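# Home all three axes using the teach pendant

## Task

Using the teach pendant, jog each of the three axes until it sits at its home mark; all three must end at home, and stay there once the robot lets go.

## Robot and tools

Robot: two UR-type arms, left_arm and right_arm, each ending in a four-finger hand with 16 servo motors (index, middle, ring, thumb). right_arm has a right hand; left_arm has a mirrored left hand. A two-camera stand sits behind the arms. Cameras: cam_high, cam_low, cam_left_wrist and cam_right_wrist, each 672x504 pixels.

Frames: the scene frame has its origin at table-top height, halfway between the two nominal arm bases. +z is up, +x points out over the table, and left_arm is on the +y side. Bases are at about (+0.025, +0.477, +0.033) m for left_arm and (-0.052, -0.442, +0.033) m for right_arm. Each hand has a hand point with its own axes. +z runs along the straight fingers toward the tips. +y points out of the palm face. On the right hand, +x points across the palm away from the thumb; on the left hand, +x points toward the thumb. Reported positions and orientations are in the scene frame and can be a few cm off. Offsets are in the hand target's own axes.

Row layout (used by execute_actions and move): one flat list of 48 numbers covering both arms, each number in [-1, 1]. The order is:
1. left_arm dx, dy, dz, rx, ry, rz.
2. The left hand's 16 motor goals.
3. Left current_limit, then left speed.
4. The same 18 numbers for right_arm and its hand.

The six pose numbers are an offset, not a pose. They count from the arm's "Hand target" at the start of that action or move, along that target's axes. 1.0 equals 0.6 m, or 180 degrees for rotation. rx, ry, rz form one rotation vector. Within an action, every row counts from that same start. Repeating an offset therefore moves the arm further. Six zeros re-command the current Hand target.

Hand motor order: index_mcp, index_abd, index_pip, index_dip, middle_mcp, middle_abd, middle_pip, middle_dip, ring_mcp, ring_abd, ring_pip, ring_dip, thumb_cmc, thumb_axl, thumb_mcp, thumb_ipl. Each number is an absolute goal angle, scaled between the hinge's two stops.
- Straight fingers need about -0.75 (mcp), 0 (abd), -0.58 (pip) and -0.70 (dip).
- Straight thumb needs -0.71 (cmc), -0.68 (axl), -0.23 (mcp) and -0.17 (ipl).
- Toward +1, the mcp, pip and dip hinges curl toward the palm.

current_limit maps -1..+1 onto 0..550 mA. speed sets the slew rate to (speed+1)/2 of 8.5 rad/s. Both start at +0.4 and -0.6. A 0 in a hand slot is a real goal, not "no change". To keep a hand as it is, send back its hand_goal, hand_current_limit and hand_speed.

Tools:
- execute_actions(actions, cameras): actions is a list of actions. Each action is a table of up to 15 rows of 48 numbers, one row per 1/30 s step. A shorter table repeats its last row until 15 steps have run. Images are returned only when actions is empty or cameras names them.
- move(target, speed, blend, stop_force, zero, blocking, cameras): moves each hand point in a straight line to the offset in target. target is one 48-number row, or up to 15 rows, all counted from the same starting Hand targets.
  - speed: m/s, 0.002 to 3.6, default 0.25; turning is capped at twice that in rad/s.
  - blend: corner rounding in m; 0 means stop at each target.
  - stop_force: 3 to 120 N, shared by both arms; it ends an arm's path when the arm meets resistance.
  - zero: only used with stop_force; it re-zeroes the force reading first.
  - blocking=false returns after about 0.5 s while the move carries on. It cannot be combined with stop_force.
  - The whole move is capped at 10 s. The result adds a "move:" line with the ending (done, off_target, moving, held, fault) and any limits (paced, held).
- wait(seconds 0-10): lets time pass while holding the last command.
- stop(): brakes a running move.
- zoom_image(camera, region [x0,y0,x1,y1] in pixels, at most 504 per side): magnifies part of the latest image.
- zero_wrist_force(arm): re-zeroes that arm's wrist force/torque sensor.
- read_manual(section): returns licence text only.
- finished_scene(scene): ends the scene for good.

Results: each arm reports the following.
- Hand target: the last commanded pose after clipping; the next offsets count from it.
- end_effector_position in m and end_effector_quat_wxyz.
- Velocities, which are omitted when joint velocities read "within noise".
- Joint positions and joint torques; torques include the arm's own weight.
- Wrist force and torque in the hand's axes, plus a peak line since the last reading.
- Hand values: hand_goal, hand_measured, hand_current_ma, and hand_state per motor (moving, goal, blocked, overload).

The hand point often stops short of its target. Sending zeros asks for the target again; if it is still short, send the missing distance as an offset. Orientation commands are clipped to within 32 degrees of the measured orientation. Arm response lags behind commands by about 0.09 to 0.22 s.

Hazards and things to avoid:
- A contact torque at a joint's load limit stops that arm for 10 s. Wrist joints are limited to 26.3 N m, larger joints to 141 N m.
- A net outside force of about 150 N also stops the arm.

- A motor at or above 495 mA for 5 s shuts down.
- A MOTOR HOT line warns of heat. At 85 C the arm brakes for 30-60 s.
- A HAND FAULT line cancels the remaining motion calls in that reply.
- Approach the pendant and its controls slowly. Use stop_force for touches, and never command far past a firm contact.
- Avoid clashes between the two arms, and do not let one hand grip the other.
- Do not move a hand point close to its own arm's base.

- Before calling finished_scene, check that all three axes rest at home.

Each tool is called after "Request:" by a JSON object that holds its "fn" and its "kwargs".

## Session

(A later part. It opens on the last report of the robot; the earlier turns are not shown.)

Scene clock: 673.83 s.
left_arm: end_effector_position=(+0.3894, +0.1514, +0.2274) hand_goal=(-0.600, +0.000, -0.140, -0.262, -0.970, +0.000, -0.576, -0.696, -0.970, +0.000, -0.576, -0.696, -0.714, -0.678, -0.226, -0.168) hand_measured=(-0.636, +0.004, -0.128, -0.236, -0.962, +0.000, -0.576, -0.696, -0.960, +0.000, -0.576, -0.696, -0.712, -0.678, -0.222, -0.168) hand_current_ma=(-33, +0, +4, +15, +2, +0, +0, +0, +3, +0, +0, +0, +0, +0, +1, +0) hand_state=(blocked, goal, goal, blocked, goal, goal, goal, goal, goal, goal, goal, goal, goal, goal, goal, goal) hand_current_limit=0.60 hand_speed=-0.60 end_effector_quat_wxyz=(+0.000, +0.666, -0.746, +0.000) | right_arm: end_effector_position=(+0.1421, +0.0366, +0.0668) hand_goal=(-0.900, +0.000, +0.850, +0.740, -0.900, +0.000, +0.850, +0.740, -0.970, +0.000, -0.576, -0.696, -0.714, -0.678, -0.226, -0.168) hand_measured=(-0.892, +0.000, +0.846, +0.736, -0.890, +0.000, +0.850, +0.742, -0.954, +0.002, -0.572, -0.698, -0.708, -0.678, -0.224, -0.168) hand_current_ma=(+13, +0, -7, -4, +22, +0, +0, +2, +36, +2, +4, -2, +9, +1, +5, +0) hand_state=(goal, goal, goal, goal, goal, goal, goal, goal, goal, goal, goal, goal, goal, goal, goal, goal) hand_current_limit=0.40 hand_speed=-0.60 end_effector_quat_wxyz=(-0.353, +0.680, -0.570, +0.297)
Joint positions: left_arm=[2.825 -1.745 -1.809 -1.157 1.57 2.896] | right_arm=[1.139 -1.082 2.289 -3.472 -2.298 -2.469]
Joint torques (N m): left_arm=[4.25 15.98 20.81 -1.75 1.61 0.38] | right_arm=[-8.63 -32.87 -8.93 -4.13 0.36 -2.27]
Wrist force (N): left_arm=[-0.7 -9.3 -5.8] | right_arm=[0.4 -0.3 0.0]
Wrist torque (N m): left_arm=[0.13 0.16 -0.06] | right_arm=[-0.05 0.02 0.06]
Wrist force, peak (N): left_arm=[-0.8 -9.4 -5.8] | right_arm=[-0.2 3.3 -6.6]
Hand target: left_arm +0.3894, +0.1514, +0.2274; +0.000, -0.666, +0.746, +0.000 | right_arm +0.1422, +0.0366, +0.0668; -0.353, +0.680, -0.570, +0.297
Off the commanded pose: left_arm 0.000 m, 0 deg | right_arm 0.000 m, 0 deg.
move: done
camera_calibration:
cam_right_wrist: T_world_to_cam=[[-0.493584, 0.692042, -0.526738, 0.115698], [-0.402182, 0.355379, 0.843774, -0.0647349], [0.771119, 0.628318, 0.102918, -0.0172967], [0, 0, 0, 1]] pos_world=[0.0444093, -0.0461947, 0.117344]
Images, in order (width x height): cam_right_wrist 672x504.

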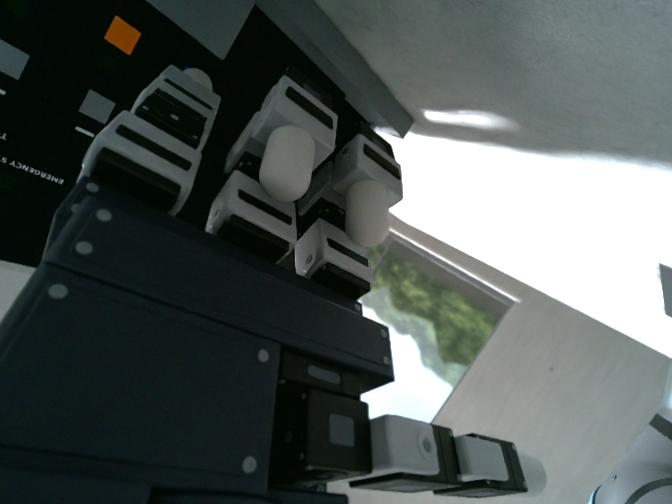

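Request:
{"fn": "move", "kwargs": {"target": [0,0,0,0,0,0,-0.6,0,-0.139,-0.261,-0.97,0,-0.576,-0.696,-0.97,0,-0.576,-0.696,-0.714,-0.678,-0.226,-0.168,0.6,-0.6,0.0688,-0.0511,-0.0519,0,0,0,-0.9,0,0.85,0.74,-0.9,0,0.85,0.74,-0.97,0,-0.576,-0.696,-0.714,-0.678,-0.226,-0.168,0.4,-0.6], "speed": 0.1, "cameras": ["cam_low", "cam_high"]}}

Scene clock: 685.83 s.
left_arm: end_effector_position=(+0.3894, +0.1514, +0.2274) hand_goal=(-0.600, +0.000, -0.140, -0.262, -0.970, +0.000, -0.576, -0.696, -0.970, +0.000, -0.576, -0.696, -0.714, -0.678, -0.226, -0.168) hand_measured=(-0.636, +0.004, -0.128, -0.236, -0.962, +0.000, -0.576, -0.696, -0.960, +0.000, -0.576, -0.696, -0.712, -0.678, -0.222, -0.168) hand_current_ma=(-33, +0, +4, +15, +2, +0, +0, +0, +3, +0, +0, +0, +0, +0, +1, +0) hand_state=(blocked, goal, goal, blocked, goal, goal, goal, goal, goal, goal, goal, goal, goal, goal, goal, goal) hand_current_limit=0.60 hand_speed=-0.60 end_effector_quat_wxyz=(+0.000, +0.666, -0.746, +0.000) | right_arm: end_effector_position=(+0.1416, -0.0054, +0.1098) hand_goal=(-0.900, +0.000, +0.850, +0.740, -0.900, +0.000, +0.850, +0.740, -0.970, +0.000, -0.576, -0.696, -0.714, -0.678, -0.226, -0.168) hand_measured=(-0.892, +0.000, +0.846, +0.736, -0.890, +0.000, +0.850, +0.742, -0.954, +0.002, -0.572, -0.698, -0.708, -0.678, -0.224, -0.168) hand_current_ma=(+13, +0, -7, -4, +22, +0, +0, +2, +36, +2, +4, -2, +9, +1, +5, +0) hand_state=(goal, goal, goal, goal, goal, goal, goal, goal, goal, goal, goal, goal, goal, goal, goal, goal) hand_current_limit=0.40 hand_speed=-0.60 end_effector_quat_wxyz=(-0.353, +0.680, -0.570, +0.297)
Joint positions: left_arm=[2.825 -1.745 -1.809 -1.157 1.57 2.896] | right_arm=[1.092 -1.258 2.39 -3.428 -2.267 -2.517]
Joint torques (N m): left_arm=[4.2 16.77 20.67 -1.55 1.46 0.35] | right_arm=[8 -36.05 -20.59 -4.89 -2.19 2.39]
Wrist force (N): left_arm=[-0.7 -9.2 -5.8] | right_arm=[0.6 -0.3 0.3]
Wrist torque (N m): left_arm=[0.14 0.17 -0.07] | right_arm=[-0.06 -0.04 0.09]
Wrist force, peak (N): left_arm=[-0.9 -9.6 -6.1] | right_arm=[1.3 -1.2 -0.4]
Hand target: left_arm +0.3894, +0.1514, +0.2274; +0.000, -0.666, +0.746, +0.000 | right_arm +0.1416, -0.0054, +0.1098; -0.353, +0.680, -0.570, +0.297
Off the commanded pose: left_arm 0.000 m, 0 deg | right_arm 0.000 m, 0 deg.
move: done
Images, in order (width x height): cam_high 672x504, cam_low 672x504.

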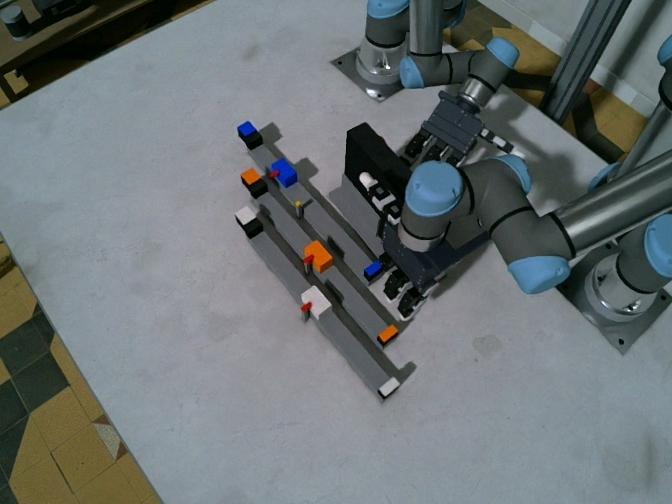

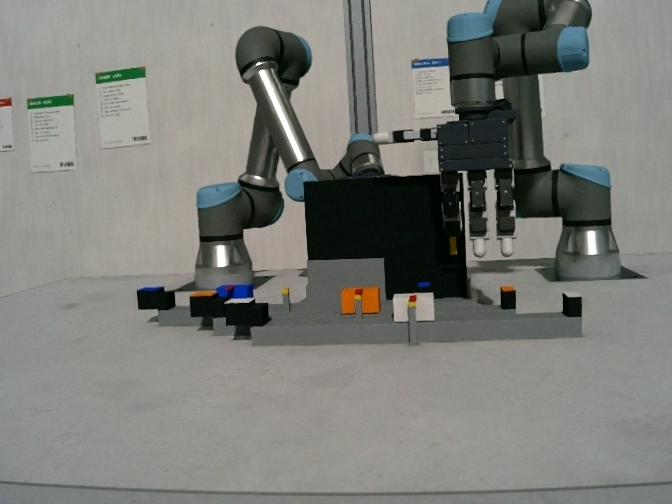

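Request:
{"fn": "move", "kwargs": {"target": [0,0,0,0,0,0,-0.6,0,-0.139,-0.261,-0.97,0,-0.576,-0.696,-0.97,0,-0.576,-0.696,-0.714,-0.678,-0.226,-0.168,0.6,-0.6,0.00493,-0.016,0.02287,0,0,0,-0.9,0,0.85,0.74,-0.9,0,0.85,0.74,-0.97,0,-0.576,-0.696,-0.714,-0.678,-0.226,-0.168,0.4,-0.6], "speed": 0.01, "stop_force": 6}}

Request:
{"fn": "wait", "kwargs": {"seconds": 9.5}}

Request:
{"fn": "move", "kwargs": {"target": [0,0,0,0,0,0,-0.6,0,-0.139,-0.261,-0.97,0,-0.576,-0.696,-0.97,0,-0.576,-0.696,-0.714,-0.678,-0.226,-0.168,0.6,-0.6,-0.00174,0.00565,-0.00807,0,0,0,-0.9,0,0.85,0.74,-0.9,0,0.85,0.74,-0.97,0,-0.576,-0.696,-0.714,-0.678,-0.226,-0.168,0.4,-0.6], "speed": 0.03, "cameras": ["cam_low", "cam_high"]}}

Request:
{"fn": "zoom_image", "kwargs": {"camera": "cam_low", "region": [210, 250, 330, 340]}}

Scene clock: 691.23 s.
left_arm: end_effector_position=(+0.3894, +0.1514, +0.2274) hand_goal=(-0.600, +0.000, -0.140, -0.262, -0.970, +0.000, -0.576, -0.696, -0.970, +0.000, -0.576, -0.696, -0.714, -0.678, -0.226, -0.168) hand_measured=(-0.636, +0.004, -0.128, -0.236, -0.962, +0.000, -0.576, -0.696, -0.960, +0.000, -0.576, -0.696, -0.712, -0.678, -0.222, -0.168) hand_current_ma=(-33, +0, +4, +15, +2, +0, +0, +0, +3, +0, +0, +0, +0, +0, +1, +0) hand_state=(blocked, goal, goal, blocked, goal, goal, goal, goal, goal, goal, goal, goal, goal, goal, goal, goal) hand_current_limit=0.60 hand_speed=-0.60 end_effector_quat_wxyz=(+0.000, +0.666, -0.746, +0.000) | right_arm: end_effector_position=(+0.1475, -0.0054, +0.1098) hand_goal=(-0.900, +0.000, +0.850, +0.740, -0.900, +0.000, +0.850, +0.740, -0.970, +0.000, -0.576, -0.696, -0.714, -0.678, -0.226, -0.168) hand_measured=(-0.892, +0.000, +0.846, +0.736, -0.890, +0.000, +0.850, +0.742, -0.954, +0.002, -0.572, -0.698, -0.708, -0.678, -0.224, -0.168) hand_current_ma=(+13, +0, -7, -4, +22, +0, +0, +2, +36, +3, +4, -2, +9, +1, +5, +0) hand_state=(goal, goal, goal, goal, goal, goal, goal, goal, goal, goal, goal, goal, goal, goal, goal, goal) hand_current_limit=0.40 hand_speed=-0.60 end_effector_quat_wxyz=(-0.353, +0.680, -0.570, +0.297)
Joint positions: left_arm=[2.825 -1.745 -1.809 -1.157 1.57 2.896] | right_arm=[1.078 -1.254 2.387 -3.438 -2.258 -2.53]
Joint torques (N m): left_arm=[4.59 16.35 20.55 -1.63 1.54 0.35] | right_arm=[5.41 -36.54 -1.6 -0.83 -2.26 2.34]
Wrist force (N): left_arm=[-1.4 -9.1 -5.1] | right_arm=[0.5 1.8 -5.9]
Wrist torque (N m): left_arm=[0.15 0.24 -0.11] | right_arm=[0.45 0.33 0.22]
Wrist force, peak (N): left_arm=[-0.8 -9.4 -6.1] | right_arm=[1.0 3.6 -13.2]
Hand target: left_arm +0.3894, +0.1514, +0.2274; +0.000, -0.666, +0.746, +0.000 | right_arm +0.1475, -0.0054, +0.1098; -0.353, +0.680, -0.570, +0.297 (not the last commanded pose)
Off the commanded pose: left_arm 0.000 m, 0 deg | right_arm 0.011 m, 0 deg.
move: contact (right_arm)

Scene clock: 700.73 s.
left_arm: end_effector_position=(+0.3894, +0.1514, +0.2274) hand_goal=(-0.600, +0.000, -0.140, -0.262, -0.970, +0.000, -0.576, -0.696, -0.970, +0.000, -0.576, -0.696, -0.714, -0.678, -0.226, -0.168) hand_measured=(-0.636, +0.004, -0.128, -0.236, -0.962, +0.000, -0.576, -0.696, -0.960, +0.000, -0.576, -0.696, -0.712, -0.678, -0.222, -0.168) hand_current_ma=(-33, +0, +4, +15, +2, +0, +0, +0, +3, +0, +0, +0, +0, +0, +1, +0) hand_state=(blocked, goal, goal, blocked, goal, goal, goal, goal, goal, goal, goal, goal, goal, goal, goal, goal) hand_current_limit=0.60 hand_speed=-0.60 end_effector_quat_wxyz=(+0.000, +0.666, -0.746, +0.000) | right_arm: end_effector_position=(+0.1475, -0.0054, +0.1098) hand_goal=(-0.900, +0.000, +0.850, +0.740, -0.900, +0.000, +0.850, +0.740, -0.970, +0.000, -0.576, -0.696, -0.714, -0.678, -0.226, -0.168) hand_measured=(-0.892, +0.000, +0.846, +0.736, -0.890, +0.000, +0.850, +0.742, -0.954, +0.002, -0.572, -0.698, -0.708, -0.678, -0.224, -0.168) hand_current_ma=(+13, +0, -7, -4, +22, +0, +0, +2, +36, +3, +4, -2, +9, +1, +5, +0) hand_state=(goal, goal, goal, goal, goal, goal, goal, goal, goal, goal, goal, goal, goal, goal, goal, goal) hand_current_limit=0.40 hand_speed=-0.60 end_effector_quat_wxyz=(-0.353, +0.680, -0.570, +0.297)
Joint positions: left_arm=[2.825 -1.745 -1.809 -1.157 1.57 2.896] | right_arm=[1.078 -1.254 2.387 -3.438 -2.258 -2.53]
Joint torques (N m): left_arm=[5.05 17.42 19.88 -1.54 1.31 0.04] | right_arm=[5.25 -35.44 -1.68 -0.94 -2.31 2.03]
Wrist force (N): left_arm=[-1.0 -9.3 -5.1] | right_arm=[0.6 1.7 -5.9]
Wrist torque (N m): left_arm=[0.11 0.19 -0.08] | right_arm=[0.44 0.33 0.21]
Wrist force, peak (N): left_arm=[-0.8 -9.4 -6.3] | right_arm=[0.8 1.4 -6.6]
Hand target: left_arm +0.3894, +0.1514, +0.2274; +0.000, -0.666, +0.746, +0.000 | right_arm +0.1475, -0.0054, +0.1098; -0.353, +0.680, -0.570, +0.297 (not the last commanded pose)
Off the commanded pose: left_arm 0.000 m, 0 deg | right_arm 0.011 m, 0 deg.
wait: 9.50 s; at rest by 0.17 s

Scene clock: 701.43 s.
left_arm: end_effector_position=(+0.3894, +0.1514, +0.2274) hand_goal=(-0.600, +0.000, -0.140, -0.262, -0.970, +0.000, -0.576, -0.696, -0.970, +0.000, -0.576, -0.696, -0.714, -0.678, -0.226, -0.168) hand_measured=(-0.636, +0.004, -0.128, -0.236, -0.962, +0.000, -0.576, -0.696, -0.960, +0.000, -0.576, -0.696, -0.712, -0.678, -0.222, -0.168) hand_current_ma=(-33, +0, +4, +15, +2, +0, +0, +0, +3, +0, +0, +0, +0, +0, +1, +0) hand_state=(blocked, goal, goal, blocked, goal, goal, goal, goal, goal, goal, goal, goal, goal, goal, goal, goal) hand_current_limit=0.60 hand_speed=-0.60 end_effector_quat_wxyz=(+0.000, +0.666, -0.746, +0.000) | right_arm: end_effector_position=(+0.1414, -0.0054, +0.1099) hand_goal=(-0.900, +0.000, +0.850, +0.740, -0.900, +0.000, +0.850, +0.740, -0.970, +0.000, -0.576, -0.696, -0.714, -0.678, -0.226, -0.168) hand_measured=(-0.892, +0.000, +0.846, +0.736, -0.890, +0.000, +0.850, +0.742, -0.954, +0.002, -0.572, -0.698, -0.708, -0.678, -0.224, -0.168) hand_current_ma=(+13, +0, -7, -4, +22, +0, +0, +2, +36, +2, +4, -2, +9, +1, +5, +0) hand_state=(goal, goal, goal, goal, goal, goal, goal, goal, goal, goal, goal, goal, goal, goal, goal, goal) hand_current_limit=0.40 hand_speed=-0.60 end_effector_quat_wxyz=(-0.353, +0.680, -0.570, +0.297)
Joint positions: left_arm=[2.825 -1.745 -1.809 -1.157 1.57 2.896] | right_arm=[1.092 -1.258 2.391 -3.428 -2.267 -2.516]
Joint torques (N m): left_arm=[4.34 16.57 19.97 -1.43 1.53 0.12] | right_arm=[-6.08 -30.33 -4.87 -2.23 -0.51 -0.08]
Wrist force (N): left_arm=[-1.1 -9.1 -4.6] | right_arm=[0.4 -0.2 0.0]
Wrist torque (N m): left_arm=[0.14 0.19 -0.08] | right_arm=[-0.04 0.00 0.06]
Wrist force, peak (N): left_arm=[-0.8 -9.2 -5.9] | right_arm=[0.4 0.5 -6.1]
Hand target: left_arm +0.3894, +0.1514, +0.2274; +0.000, -0.666, +0.746, +0.000 | right_arm +0.1415, -0.0054, +0.1099; -0.353, +0.680, -0.570, +0.297
Off the commanded pose: left_arm 0.000 m, 0 deg | right_arm 0.000 m, 0 deg.
move: done
Images, in order (width x height): cam_high 672x504, cam_low 672x504.

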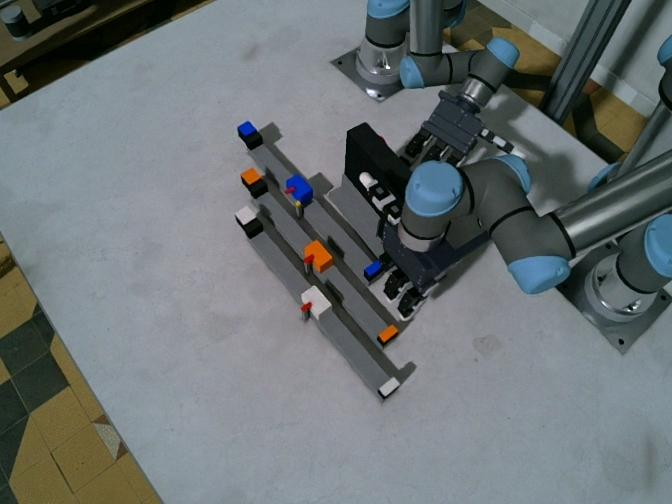

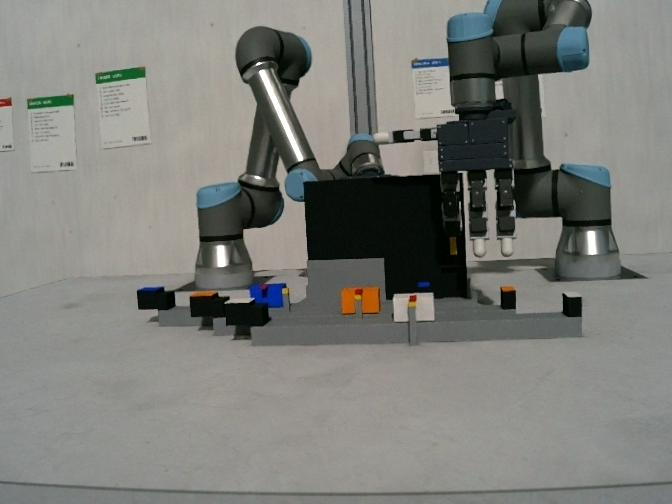

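Scaled by 4.200 from the camera's 672x504 image, which has a finer 960x720 frame.

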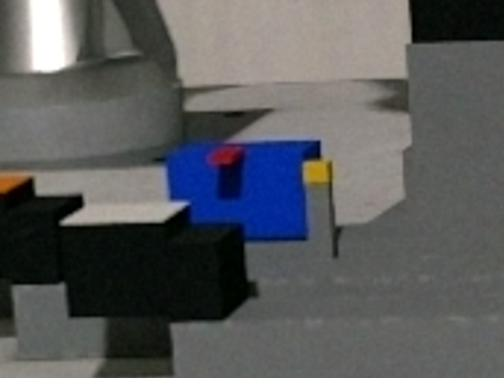

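Request:
{"fn": "move", "kwargs": {"target": [0,0,0,0,0,0,-0.6,0,-0.139,-0.261,-0.97,0,-0.576,-0.696,-0.97,0,-0.576,-0.696,-0.714,-0.678,-0.226,-0.168,0.6,-0.6,0.00493,-0.016,0.02287,0,0,0,-0.9,0,0.85,0.74,-0.9,0,0.85,0.74,-0.97,0,-0.576,-0.696,-0.714,-0.678,-0.226,-0.168,0.4,-0.6], "speed": 0.01, "stop_force": 6}}

Request:
{"fn": "wait", "kwargs": {"seconds": 4.9}}

Request:
{"fn": "move", "kwargs": {"target": [0,0,0,0,0,0,-0.6,0,-0.139,-0.261,-0.97,0,-0.576,-0.696,-0.97,0,-0.576,-0.696,-0.714,-0.678,-0.226,-0.168,0.6,-0.6,-0.00174,0.00565,-0.00807,0,0,0,-0.9,0,0.85,0.74,-0.9,0,0.85,0.74,-0.97,0,-0.576,-0.696,-0.714,-0.678,-0.226,-0.168,0.4,-0.6], "speed": 0.03, "cameras": ["cam_low", "cam_high"]}}

Request:
{"fn": "zoom_image", "kwargs": {"camera": "cam_low", "region": [246, 250, 326, 330]}}

Request:
{"fn": "zoom_image", "kwargs": {"camera": "cam_high", "region": [260, 170, 340, 250]}}

Scene clock: 708.20 s.
left_arm: end_effector_position=(+0.3894, +0.1514, +0.2274) hand_goal=(-0.600, +0.000, -0.140, -0.262, -0.970, +0.000, -0.576, -0.696, -0.970, +0.000, -0.576, -0.696, -0.714, -0.678, -0.226, -0.168) hand_measured=(-0.636, +0.004, -0.128, -0.236, -0.962, +0.000, -0.576, -0.696, -0.960, +0.000, -0.576, -0.696, -0.712, -0.678, -0.222, -0.168) hand_current_ma=(-33, +0, +4, +15, +2, +0, +0, +0, +3, +0, +0, +0, +0, +0, +1, +0) hand_state=(blocked, goal, goal, blocked, goal, goal, goal, goal, goal, goal, goal, goal, goal, goal, goal, goal) hand_current_limit=0.60 hand_speed=-0.60 end_effector_quat_wxyz=(+0.000, +0.666, -0.746, +0.000) | right_arm: end_effector_position=(+0.1475, -0.0054, +0.1098) hand_goal=(-0.900, +0.000, +0.850, +0.740, -0.900, +0.000, +0.850, +0.740, -0.970, +0.000, -0.576, -0.696, -0.714, -0.678, -0.226, -0.168) hand_measured=(-0.892, +0.000, +0.846, +0.736, -0.890, +0.000, +0.850, +0.742, -0.954, +0.002, -0.572, -0.698, -0.708, -0.678, -0.224, -0.168) hand_current_ma=(+13, +0, -7, -4, +22, +0, +0, +2, +36, +3, +4, -2, +9, +1, +5, +0) hand_state=(goal, goal, goal, goal, goal, goal, goal, goal, goal, goal, goal, goal, goal, goal, goal, goal) hand_current_limit=0.40 hand_speed=-0.60 end_effector_quat_wxyz=(-0.353, +0.680, -0.570, +0.297)
Joint positions: left_arm=[2.825 -1.745 -1.809 -1.157 1.57 2.896] | right_arm=[1.078 -1.254 2.387 -3.437 -2.258 -2.53]
Joint torques (N m): left_arm=[4.49 16.56 20.38 -1.49 1.59 -0.05] | right_arm=[6.08 -35.5 -2.68 -0.8 -2.52 2.26]
Wrist force (N): left_arm=[-1.1 -9.1 -5.9] | right_arm=[0.7 1.2 -6.1]
Wrist torque (N m): left_arm=[0.16 0.22 -0.10] | right_arm=[0.43 0.33 0.21]
Wrist force, peak (N): left_arm=[-0.8 -9.6 -6.2] | right_arm=[0.6 3.2 -12.4]
Hand target: left_arm +0.3894, +0.1514, +0.2274; +0.000, -0.666, +0.746, +0.000 | right_arm +0.1475, -0.0054, +0.1098; -0.353, +0.680, -0.570, +0.297 (not the last commanded pose)
Off the commanded pose: left_arm 0.000 m, 0 deg | right_arm 0.011 m, 0 deg.
move: contact (right_arm)

Scene clock: 713.10 s.
left_arm: end_effector_position=(+0.3894, +0.1514, +0.2274) hand_goal=(-0.600, +0.000, -0.140, -0.262, -0.970, +0.000, -0.576, -0.696, -0.970, +0.000, -0.576, -0.696, -0.714, -0.678, -0.226, -0.168) hand_measured=(-0.636, +0.004, -0.128, -0.236, -0.962, +0.000, -0.576, -0.696, -0.960, +0.000, -0.576, -0.696, -0.712, -0.678, -0.222, -0.168) hand_current_ma=(-33, +0, +4, +15, +2, +0, +0, +0, +3, +0, +0, +0, +0, +0, +1, +0) hand_state=(blocked, goal, goal, blocked, goal, goal, goal, goal, goal, goal, goal, goal, goal, goal, goal, goal) hand_current_limit=0.60 hand_speed=-0.60 end_effector_quat_wxyz=(+0.000, +0.666, -0.746, +0.000) | right_arm: end_effector_position=(+0.1475, -0.0054, +0.1098) hand_goal=(-0.900, +0.000, +0.850, +0.740, -0.900, +0.000, +0.850, +0.740, -0.970, +0.000, -0.576, -0.696, -0.714, -0.678, -0.226, -0.168) hand_measured=(-0.892, +0.000, +0.846, +0.736, -0.890, +0.000, +0.850, +0.742, -0.954, +0.002, -0.572, -0.698, -0.708, -0.678, -0.224, -0.168) hand_current_ma=(+13, +0, -7, -4, +22, +0, +0, +2, +36, +3, +4, -2, +9, +1, +5, +0) hand_state=(goal, goal, goal, goal, goal, goal, goal, goal, goal, goal, goal, goal, goal, goal, goal, goal) hand_current_limit=0.40 hand_speed=-0.60 end_effector_quat_wxyz=(-0.353, +0.680, -0.570, +0.297)
Joint positions: left_arm=[2.825 -1.745 -1.809 -1.157 1.57 2.896] | right_arm=[1.078 -1.254 2.387 -3.437 -2.258 -2.53]
Joint torques (N m): left_arm=[3.45 15.8 20.12 -1.37 1.43 -0.16] | right_arm=[5.18 -35.63 -1.13 -0.86 -2.37 2.22]
Wrist force (N): left_arm=[-0.8 -9.3 -5.9] | right_arm=[0.8 1.0 -6.1]
Wrist torque (N m): left_arm=[0.13 0.19 -0.08] | right_arm=[0.43 0.33 0.21]
Wrist force, peak (N): left_arm=[-1.0 -9.5 -5.9] | right_arm=[0.7 0.9 -6.4]
Hand target: left_arm +0.3894, +0.1514, +0.2274; +0.000, -0.666, +0.746, +0.000 | right_arm +0.1475, -0.0054, +0.1098; -0.353, +0.680, -0.570, +0.297 (not the last commanded pose)
Off the commanded pose: left_arm 0.000 m, 0 deg | right_arm 0.011 m, 0 deg.
wait: 4.90 s; at rest by 0.17 s

Scene clock: 713.80 s.
left_arm: end_effector_position=(+0.3894, +0.1514, +0.2274) hand_goal=(-0.600, +0.000, -0.140, -0.262, -0.970, +0.000, -0.576, -0.696, -0.970, +0.000, -0.576, -0.696, -0.714, -0.678, -0.226, -0.168) hand_measured=(-0.636, +0.004, -0.128, -0.236, -0.962, +0.000, -0.576, -0.696, -0.960, +0.000, -0.576, -0.696, -0.712, -0.678, -0.222, -0.168) hand_current_ma=(-33, +0, +4, +15, +2, +0, +0, +0, +3, +0, +0, +0, +0, +0, +1, +0) hand_state=(blocked, goal, goal, blocked, goal, goal, goal, goal, goal, goal, goal, goal, goal, goal, goal, goal) hand_current_limit=0.60 hand_speed=-0.60 end_effector_quat_wxyz=(+0.000, +0.666, -0.746, +0.000) | right_arm: end_effector_position=(+0.1414, -0.0054, +0.1099) hand_goal=(-0.900, +0.000, +0.850, +0.740, -0.900, +0.000, +0.850, +0.740, -0.970, +0.000, -0.576, -0.696, -0.714, -0.678, -0.226, -0.168) hand_measured=(-0.892, +0.000, +0.846, +0.736, -0.890, +0.000, +0.850, +0.742, -0.954, +0.002, -0.572, -0.698, -0.708, -0.678, -0.224, -0.168) hand_current_ma=(+13, +0, -7, -4, +22, +0, +0, +2, +36, +2, +4, -2, +9, +1, +5, +0) hand_state=(goal, goal, goal, goal, goal, goal, goal, goal, goal, goal, goal, goal, goal, goal, goal, goal) hand_current_limit=0.40 hand_speed=-0.60 end_effector_quat_wxyz=(-0.353, +0.680, -0.570, +0.297)
Joint positions: left_arm=[2.825 -1.745 -1.809 -1.157 1.57 2.896] | right_arm=[1.092 -1.258 2.391 -3.428 -2.267 -2.516]
Joint torques (N m): left_arm=[4.46 15.46 19.84 -1.42 1.45 -0.1] | right_arm=[-5.13 -29.8 -4.96 -2.59 -0.65 -0.21]
Wrist force (N): left_arm=[-1.3 -8.9 -4.7] | right_arm=[0.7 -0.2 0.2]
Wrist torque (N m): left_arm=[0.18 0.19 -0.10] | right_arm=[-0.04 -0.06 0.10]
Wrist force, peak (N): left_arm=[-0.6 -9.4 -6.0] | right_arm=[0.3 2.4 -5.5]
Hand target: left_arm +0.3894, +0.1514, +0.2274; +0.000, -0.666, +0.746, +0.000 | right_arm +0.1414, -0.0054, +0.1099; -0.353, +0.680, -0.570, +0.297
Off the commanded pose: left_arm 0.000 m, 0 deg | right_arm 0.000 m, 0 deg.
move: done
Images, in order (width x height): cam_high 672x504, cam_low 672x504.

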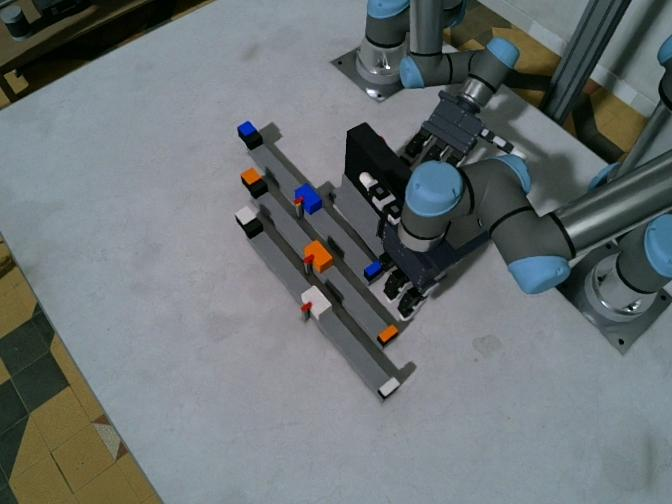

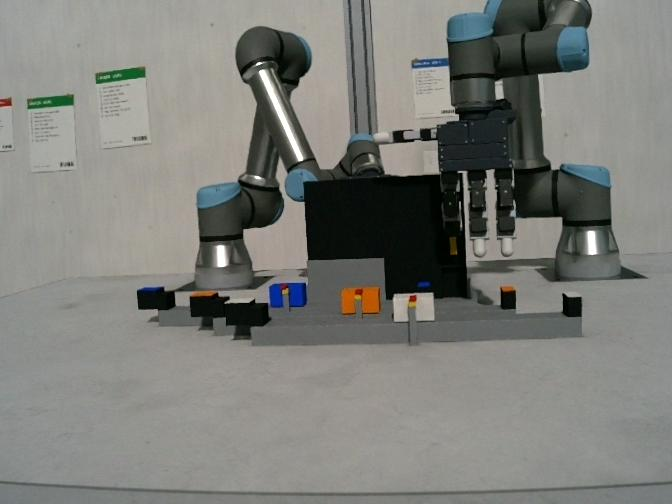

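Scaled by 6.300 from the camera's 672x504 image, which has a finer 960x720 frame.

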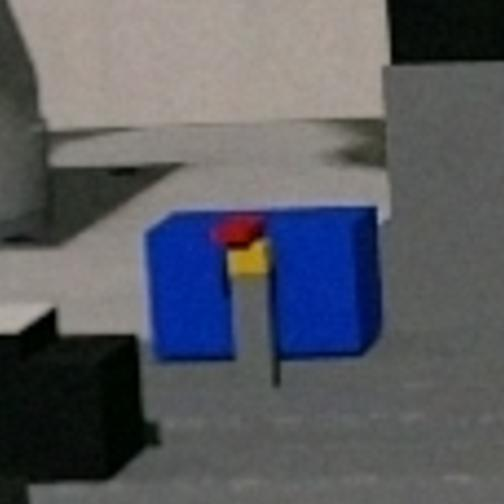

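Scaled by 6.300 from the camera's 672x504 image, which has a finer 960x720 frame.

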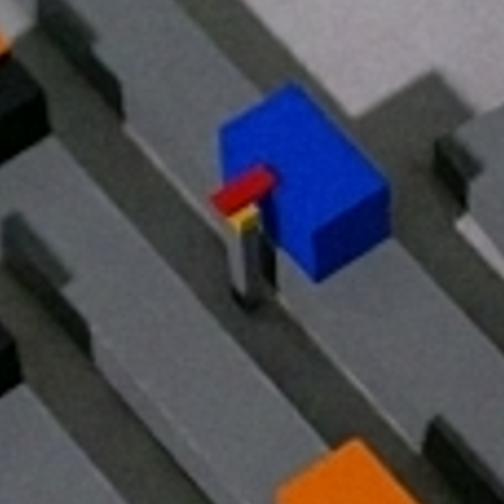

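Request:
{"fn": "zoom_image", "kwargs": {"camera": "cam_low", "region": [270, 275, 302, 299]}}

Request:
{"fn": "zoom_image", "kwargs": {"camera": "cam_low", "region": [343, 278, 375, 302]}}

Request:
{"fn": "zoom_image", "kwargs": {"camera": "cam_low", "region": [397, 283, 429, 307]}}

Scaled by 15.750 from the camera's 672x504 image, which has a finer 960x720 frame.

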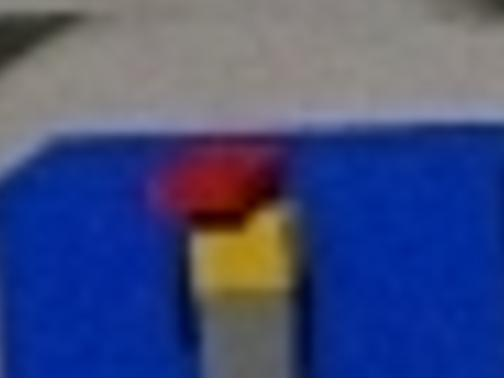

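Scaled by 15.750 from the camera's 672x504 image, which has a finer 960x720 frame.

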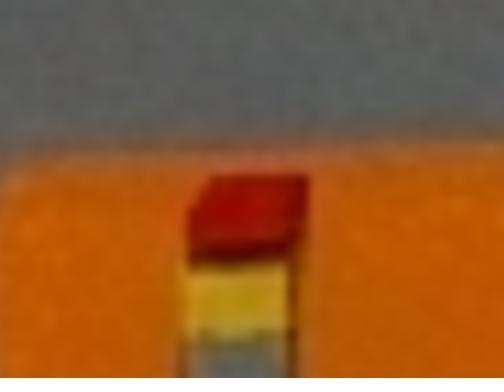

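Scaled by 15.750 from the camera's 672x504 image, which has a finer 960x720 frame.

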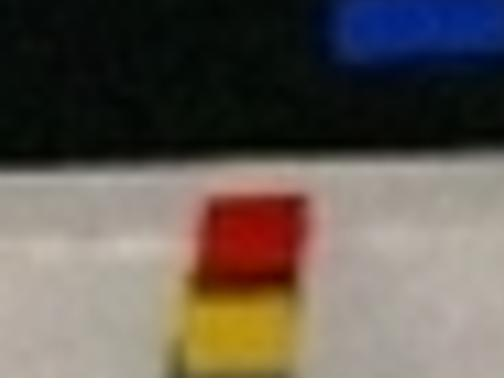

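Request:
{"fn": "execute_actions", "kwargs": {"actions": [[[0,0,0,0,0,0,-0.6,0,-0.139,-0.261,-0.97,0,-0.576,-0.696,-0.97,0,-0.576,-0.696,-0.714,-0.678,-0.226,-0.168,0.6,-0.6,0.00038,-0.00122,0.00175,0,0,0,-0.9,0,0.85,0.74,-0.9,0,0.85,0.74,-0.97,0,-0.576,-0.696,-0.714,-0.678,-0.226,-0.168,0.4,-0.6],[0,0,0,0,0,0,-0.6,0,-0.139,-0.261,-0.97,0,-0.576,-0.696,-0.97,0,-0.576,-0.696,-0.714,-0.678,-0.226,-0.168,0.6,-0.6,0.00075,-0.00245,0.0035,0,0,0,-0.9,0,0.85,0.74,-0.9,0,0.85,0.74,-0.97,0,-0.576,-0.696,-0.714,-0.678,-0.226,-0.168,0.4,-0.6],[0,0,0,0,0,0,-0.6,0,-0.139,-0.261,-0.97,0,-0.576,-0.696,-0.97,0,-0.576,-0.696,-0.714,-0.678,-0.226,-0.168,0.6,-0.6,0.00113,-0.00367,0.00525,0,0,0,-0.9,0,0.85,0.74,-0.9,0,0.85,0.74,-0.97,0,-0.576,-0.696,-0.714,-0.678,-0.226,-0.168,0.4,-0.6],[0,0,0,0,0,0,-0.6,0,-0.139,-0.261,-0.97,0,-0.576,-0.696,-0.97,0,-0.576,-0.696,-0.714,-0.678,-0.226,-0.168,0.6,-0.6,0.00148,-0.0048,0.00686,0,0,0,-0.9,0,0.85,0.74,-0.9,0,0.85,0.74,-0.97,0,-0.576,-0.696,-0.714,-0.678,-0.226,-0.168,0.4,-0.6],[0,0,0,0,0,0,-0.6,0,-0.139,-0.261,-0.97,0,-0.576,-0.696,-0.97,0,-0.576,-0.696,-0.714,-0.678,-0.226,-0.168,0.6,-0.6,0.00177,-0.00574,0.0082,0,0,0,-0.9,0,0.85,0.74,-0.9,0,0.85,0.74,-0.97,0,-0.576,-0.696,-0.714,-0.678,-0.226,-0.168,0.4,-0.6]],[[0,0,0,0,0,0,-0.6,0,-0.139,-0.261,-0.97,0,-0.576,-0.696,-0.97,0,-0.576,-0.696,-0.714,-0.678,-0.226,-0.168,0.6,-0.6,-0.00087,0.00283,-0.00404,0,0,0,-0.9,0,0.85,0.74,-0.9,0,0.85,0.74,-0.97,0,-0.576,-0.696,-0.714,-0.678,-0.226,-0.168,0.4,-0.6],[0,0,0,0,0,0,-0.6,0,-0.139,-0.261,-0.97,0,-0.576,-0.696,-0.97,0,-0.576,-0.696,-0.714,-0.678,-0.226,-0.168,0.6,-0.6,-0.00177,0.00574,-0.0082,0,0,0,-0.9,0,0.85,0.74,-0.9,0,0.85,0.74,-0.97,0,-0.576,-0.696,-0.714,-0.678,-0.226,-0.168,0.4,-0.6]]], "cameras": ["cam_low"]}}

Request:
{"fn": "zoom_image", "kwargs": {"camera": "cam_low", "region": [270, 275, 302, 299]}}

Scene clock: 729.57 s.
left_arm: end_effector_position=(+0.3894, +0.1514, +0.2274) hand_goal=(-0.600, +0.000, -0.140, -0.262, -0.970, +0.000, -0.576, -0.696, -0.970, +0.000, -0.576, -0.696, -0.714, -0.678, -0.226, -0.168) hand_measured=(-0.636, +0.004, -0.128, -0.236, -0.962, +0.000, -0.576, -0.696, -0.960, +0.000, -0.576, -0.696, -0.712, -0.678, -0.222, -0.168) hand_current_ma=(-33, +0, +4, +15, +2, +0, +0, +0, +3, +0, +0, +0, +0, +0, +1, +0) hand_state=(blocked, goal, goal, blocked, goal, goal, goal, goal, goal, goal, goal, goal, goal, goal, goal, goal) hand_current_limit=0.60 hand_speed=-0.60 end_effector_quat_wxyz=(+0.000, +0.666, -0.746, +0.000) | right_arm: end_effector_position=(+0.1415, -0.0054, +0.1099) hand_goal=(-0.900, +0.000, +0.850, +0.740, -0.900, +0.000, +0.850, +0.740, -0.970, +0.000, -0.576, -0.696, -0.714, -0.678, -0.226, -0.168) hand_measured=(-0.892, +0.000, +0.846, +0.736, -0.890, +0.000, +0.850, +0.742, -0.954, +0.002, -0.572, -0.698, -0.708, -0.678, -0.224, -0.168) hand_current_ma=(+13, +0, -7, -4, +22, +0, +0, +2, +36, +2, +4, -2, +9, +1, +5, +0) hand_state=(goal, goal, goal, goal, goal, goal, goal, goal, goal, goal, goal, goal, goal, goal, goal, goal) hand_current_limit=0.40 hand_speed=-0.60 end_effector_quat_wxyz=(-0.353, +0.680, -0.570, +0.297)
Joint positions: left_arm=[2.825 -1.745 -1.809 -1.157 1.57 2.896] | right_arm=[1.092 -1.258 2.39 -3.428 -2.267 -2.516]
Joint torques (N m): left_arm=[4.64 16.74 19.58 -1.35 1.33 -0.21] | right_arm=[-3.09 -18.13 -22.44 -5.08 -0.21 -1.57]
Wrist force (N): left_arm=[-0.9 -9.2 -6.3] | right_arm=[0.7 -0.7 0.2]
Wrist torque (N m): left_arm=[0.18 0.19 -0.08] | right_arm=[-0.11 -0.05 0.16]
Wrist force, peak (N): left_arm=[-0.8 -9.5 -6.0] | right_arm=[0.6 4.5 -16.2]
Hand target: left_arm +0.3894, +0.1514, +0.2274; +0.000, -0.666, +0.746, +0.000 | right_arm +0.1414, -0.0054, +0.1099; -0.353, +0.680, -0.570, +0.297
Off the commanded pose: left_arm 0.000 m, 0 deg | right_arm 0.000 m, 0 deg.
Images, in order (width x height): cam_low 672x504.

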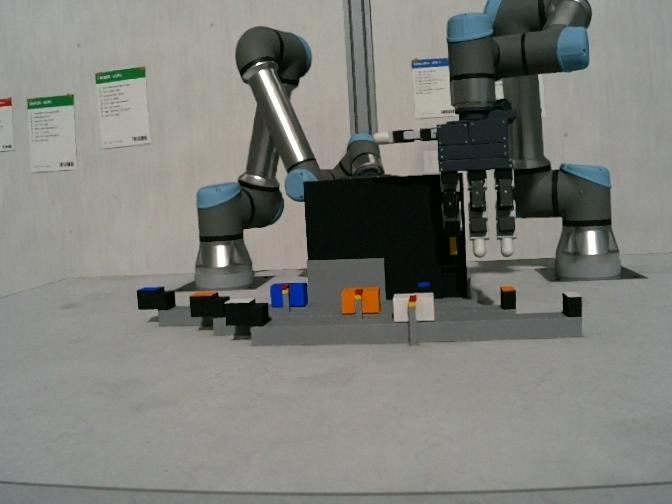

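Scaled by 15.750 from the camera's 672x504 image, which has a finer 960x720 frame.

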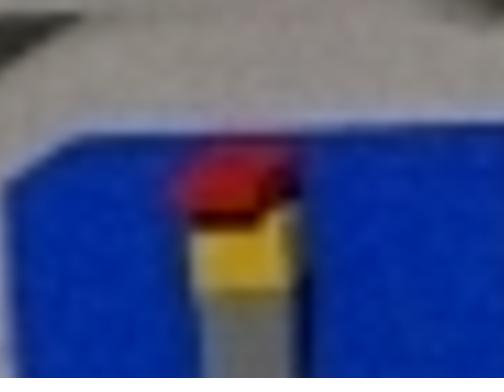

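Request:
{"fn": "execute_actions", "kwargs": {"actions": [[[0,0,0,0,0,0,-0.6,0,-0.139,-0.261,-0.97,0,-0.576,-0.696,-0.97,0,-0.576,-0.696,-0.714,-0.678,-0.226,-0.168,0.6,-0.6,0.00038,-0.00122,0.00175,0,0,0,-0.9,0,0.85,0.74,-0.9,0,0.85,0.74,-0.97,0,-0.576,-0.696,-0.714,-0.678,-0.226,-0.168,0.4,-0.6],[0,0,0,0,0,0,-0.6,0,-0.139,-0.261,-0.97,0,-0.576,-0.696,-0.97,0,-0.576,-0.696,-0.714,-0.678,-0.226,-0.168,0.6,-0.6,0.00075,-0.00245,0.0035,0,0,0,-0.9,0,0.85,0.74,-0.9,0,0.85,0.74,-0.97,0,-0.576,-0.696,-0.714,-0.678,-0.226,-0.168,0.4,-0.6],[0,0,0,0,0,0,-0.6,0,-0.139,-0.261,-0.97,0,-0.576,-0.696,-0.97,0,-0.576,-0.696,-0.714,-0.678,-0.226,-0.168,0.6,-0.6,0.00113,-0.00367,0.00525,0,0,0,-0.9,0,0.85,0.74,-0.9,0,0.85,0.74,-0.97,0,-0.576,-0.696,-0.714,-0.678,-0.226,-0.168,0.4,-0.6],[0,0,0,0,0,0,-0.6,0,-0.139,-0.261,-0.97,0,-0.576,-0.696,-0.97,0,-0.576,-0.696,-0.714,-0.678,-0.226,-0.168,0.6,-0.6,0.00148,-0.0048,0.00686,0,0,0,-0.9,0,0.85,0.74,-0.9,0,0.85,0.74,-0.97,0,-0.576,-0.696,-0.714,-0.678,-0.226,-0.168,0.4,-0.6],[0,0,0,0,0,0,-0.6,0,-0.139,-0.261,-0.97,0,-0.576,-0.696,-0.97,0,-0.576,-0.696,-0.714,-0.678,-0.226,-0.168,0.6,-0.6,0.00177,-0.00574,0.0082,0,0,0,-0.9,0,0.85,0.74,-0.9,0,0.85,0.74,-0.97,0,-0.576,-0.696,-0.714,-0.678,-0.226,-0.168,0.4,-0.6]],[[0,0,0,0,0,0,-0.6,0,-0.139,-0.261,-0.97,0,-0.576,-0.696,-0.97,0,-0.576,-0.696,-0.714,-0.678,-0.226,-0.168,0.6,-0.6,-0.00087,0.00283,-0.00404,0,0,0,-0.9,0,0.85,0.74,-0.9,0,0.85,0.74,-0.97,0,-0.576,-0.696,-0.714,-0.678,-0.226,-0.168,0.4,-0.6],[0,0,0,0,0,0,-0.6,0,-0.139,-0.261,-0.97,0,-0.576,-0.696,-0.97,0,-0.576,-0.696,-0.714,-0.678,-0.226,-0.168,0.6,-0.6,-0.00177,0.00574,-0.0082,0,0,0,-0.9,0,0.85,0.74,-0.9,0,0.85,0.74,-0.97,0,-0.576,-0.696,-0.714,-0.678,-0.226,-0.168,0.4,-0.6]]], "cameras": ["cam_low", "cam_high", "cam_right_wrist"]}}

Request:
{"fn": "zoom_image", "kwargs": {"camera": "cam_low", "region": [270, 275, 302, 299]}}

Request:
{"fn": "zoom_image", "kwargs": {"camera": "cam_high", "region": [284, 184, 332, 224]}}

Request:
{"fn": "zoom_image", "kwargs": {"camera": "cam_high", "region": [284, 240, 332, 280]}}

Scene clock: 739.27 s.
left_arm: end_effector_position=(+0.3894, +0.1514, +0.2274) hand_goal=(-0.600, +0.000, -0.140, -0.262, -0.970, +0.000, -0.576, -0.696, -0.970, +0.000, -0.576, -0.696, -0.714, -0.678, -0.226, -0.168) hand_measured=(-0.636, +0.004, -0.128, -0.236, -0.962, +0.000, -0.576, -0.696, -0.960, +0.000, -0.576, -0.696, -0.712, -0.678, -0.222, -0.168) hand_current_ma=(-33, +0, +4, +15, +2, +0, +0, +0, +3, +0, +0, +0, +0, +0, +1, +0) hand_state=(blocked, goal, goal, blocked, goal, goal, goal, goal, goal, goal, goal, goal, goal, goal, goal, goal) hand_current_limit=0.60 hand_speed=-0.60 end_effector_quat_wxyz=(+0.000, +0.666, -0.746, +0.000) | right_arm: end_effector_position=(+0.1415, -0.0054, +0.1099) hand_goal=(-0.900, +0.000, +0.850, +0.740, -0.900, +0.000, +0.850, +0.740, -0.970, +0.000, -0.576, -0.696, -0.714, -0.678, -0.226, -0.168) hand_measured=(-0.892, +0.000, +0.846, +0.736, -0.890, +0.000, +0.850, +0.742, -0.954, +0.002, -0.572, -0.698, -0.708, -0.678, -0.224, -0.168) hand_current_ma=(+13, +0, -7, -4, +22, +0, +0, +2, +36, +3, +4, -2, +9, +1, +5, +0) hand_state=(goal, goal, goal, goal, goal, goal, goal, goal, goal, goal, goal, goal, goal, goal, goal, goal) hand_current_limit=0.40 hand_speed=-0.60 end_effector_quat_wxyz=(-0.353, +0.680, -0.570, +0.297)
Joint positions: left_arm=[2.825 -1.745 -1.809 -1.157 1.57 2.896] | right_arm=[1.092 -1.258 2.39 -3.428 -2.267 -2.516]
Joint torques (N m): left_arm=[4.03 17.01 19.28 -1.27 1.46 -0.3] | right_arm=[-2.57 -20.02 -21.51 -4.83 -0.49 -1.56]
Wrist force (N): left_arm=[-1.3 -9.2 -4.6] | right_arm=[0.5 -0.4 0.1]
Wrist torque (N m): left_arm=[0.14 0.20 -0.09] | right_arm=[-0.07 -0.02 0.16]
Wrist force, peak (N): left_arm=[-0.6 -9.4 -6.1] | right_arm=[0.6 4.7 -16.2]
Hand target: left_arm +0.3894, +0.1514, +0.2274; +0.000, -0.666, +0.746, +0.000 | right_arm +0.1414, -0.0054, +0.1099; -0.353, +0.680, -0.570, +0.297
Off the commanded pose: left_arm 0.000 m, 0 deg | right_arm 0.000 m, 0 deg.
camera_calibration:
cam_right_wrist: T_world_to_cam=[[-0.493693, 0.691919, -0.526797, 0.167121], [-0.402297, 0.35534, 0.843736, -0.0863252], [0.770989, 0.628476, 0.102927, 0.00514774], [0, 0, 0, 1]] pos_world=[0.0438092, -0.0881943, 0.160344]
Images, in order (width x height): cam_high 672x504, cam_low 672x504, cam_right_wrist 672x504.

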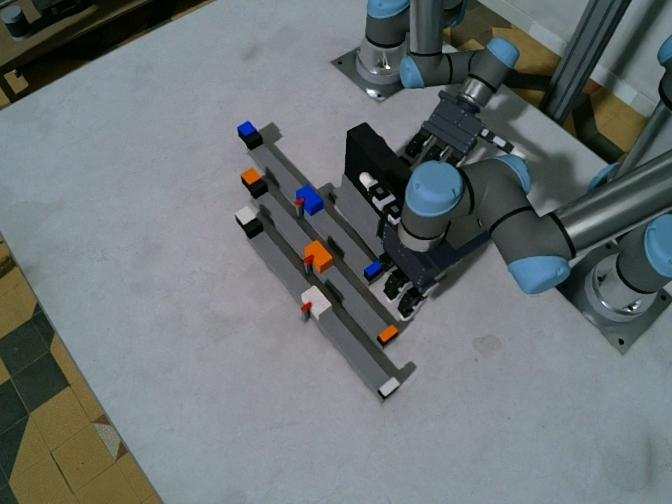

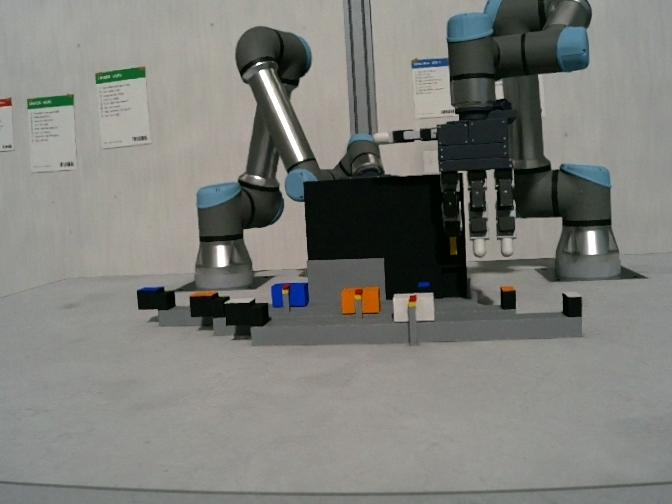

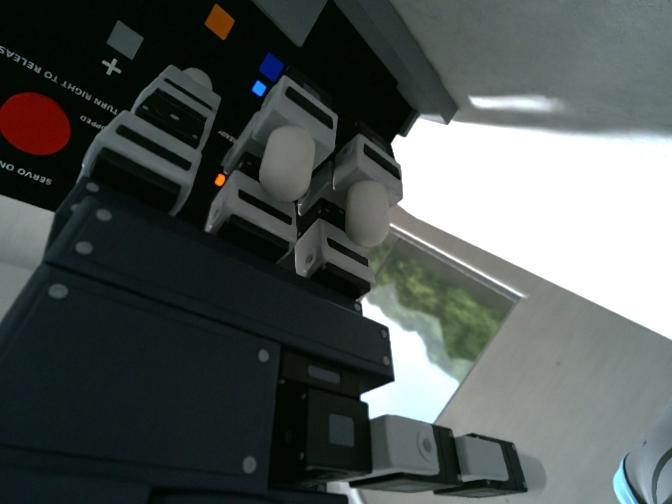

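Scaled by 15.750 from the camera's 672x504 image, which has a finer 960x720 frame.

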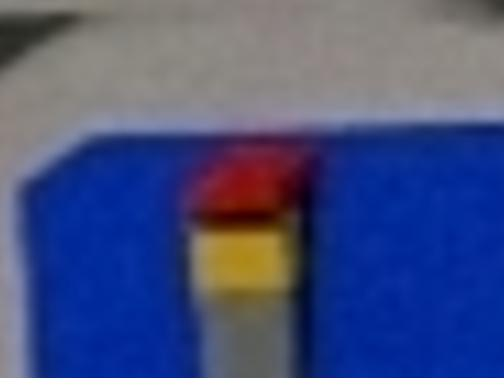

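Scaled by 10.500 from the camera's 672x504 image, which has a finer 960x720 frame.

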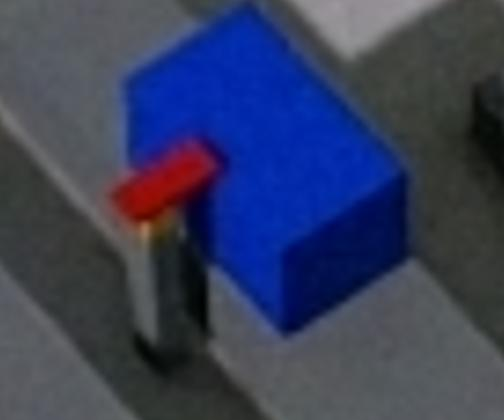

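Scaled by 10.500 from the camera's 672x504 image, which has a finer 960x720 frame.

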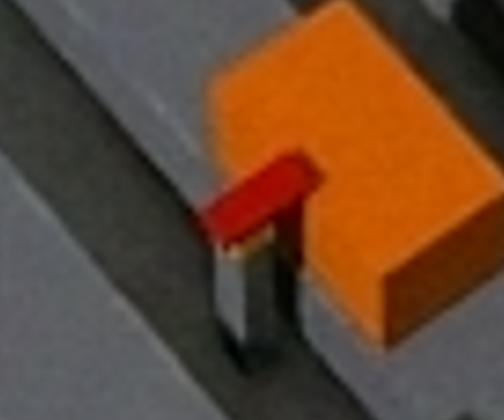

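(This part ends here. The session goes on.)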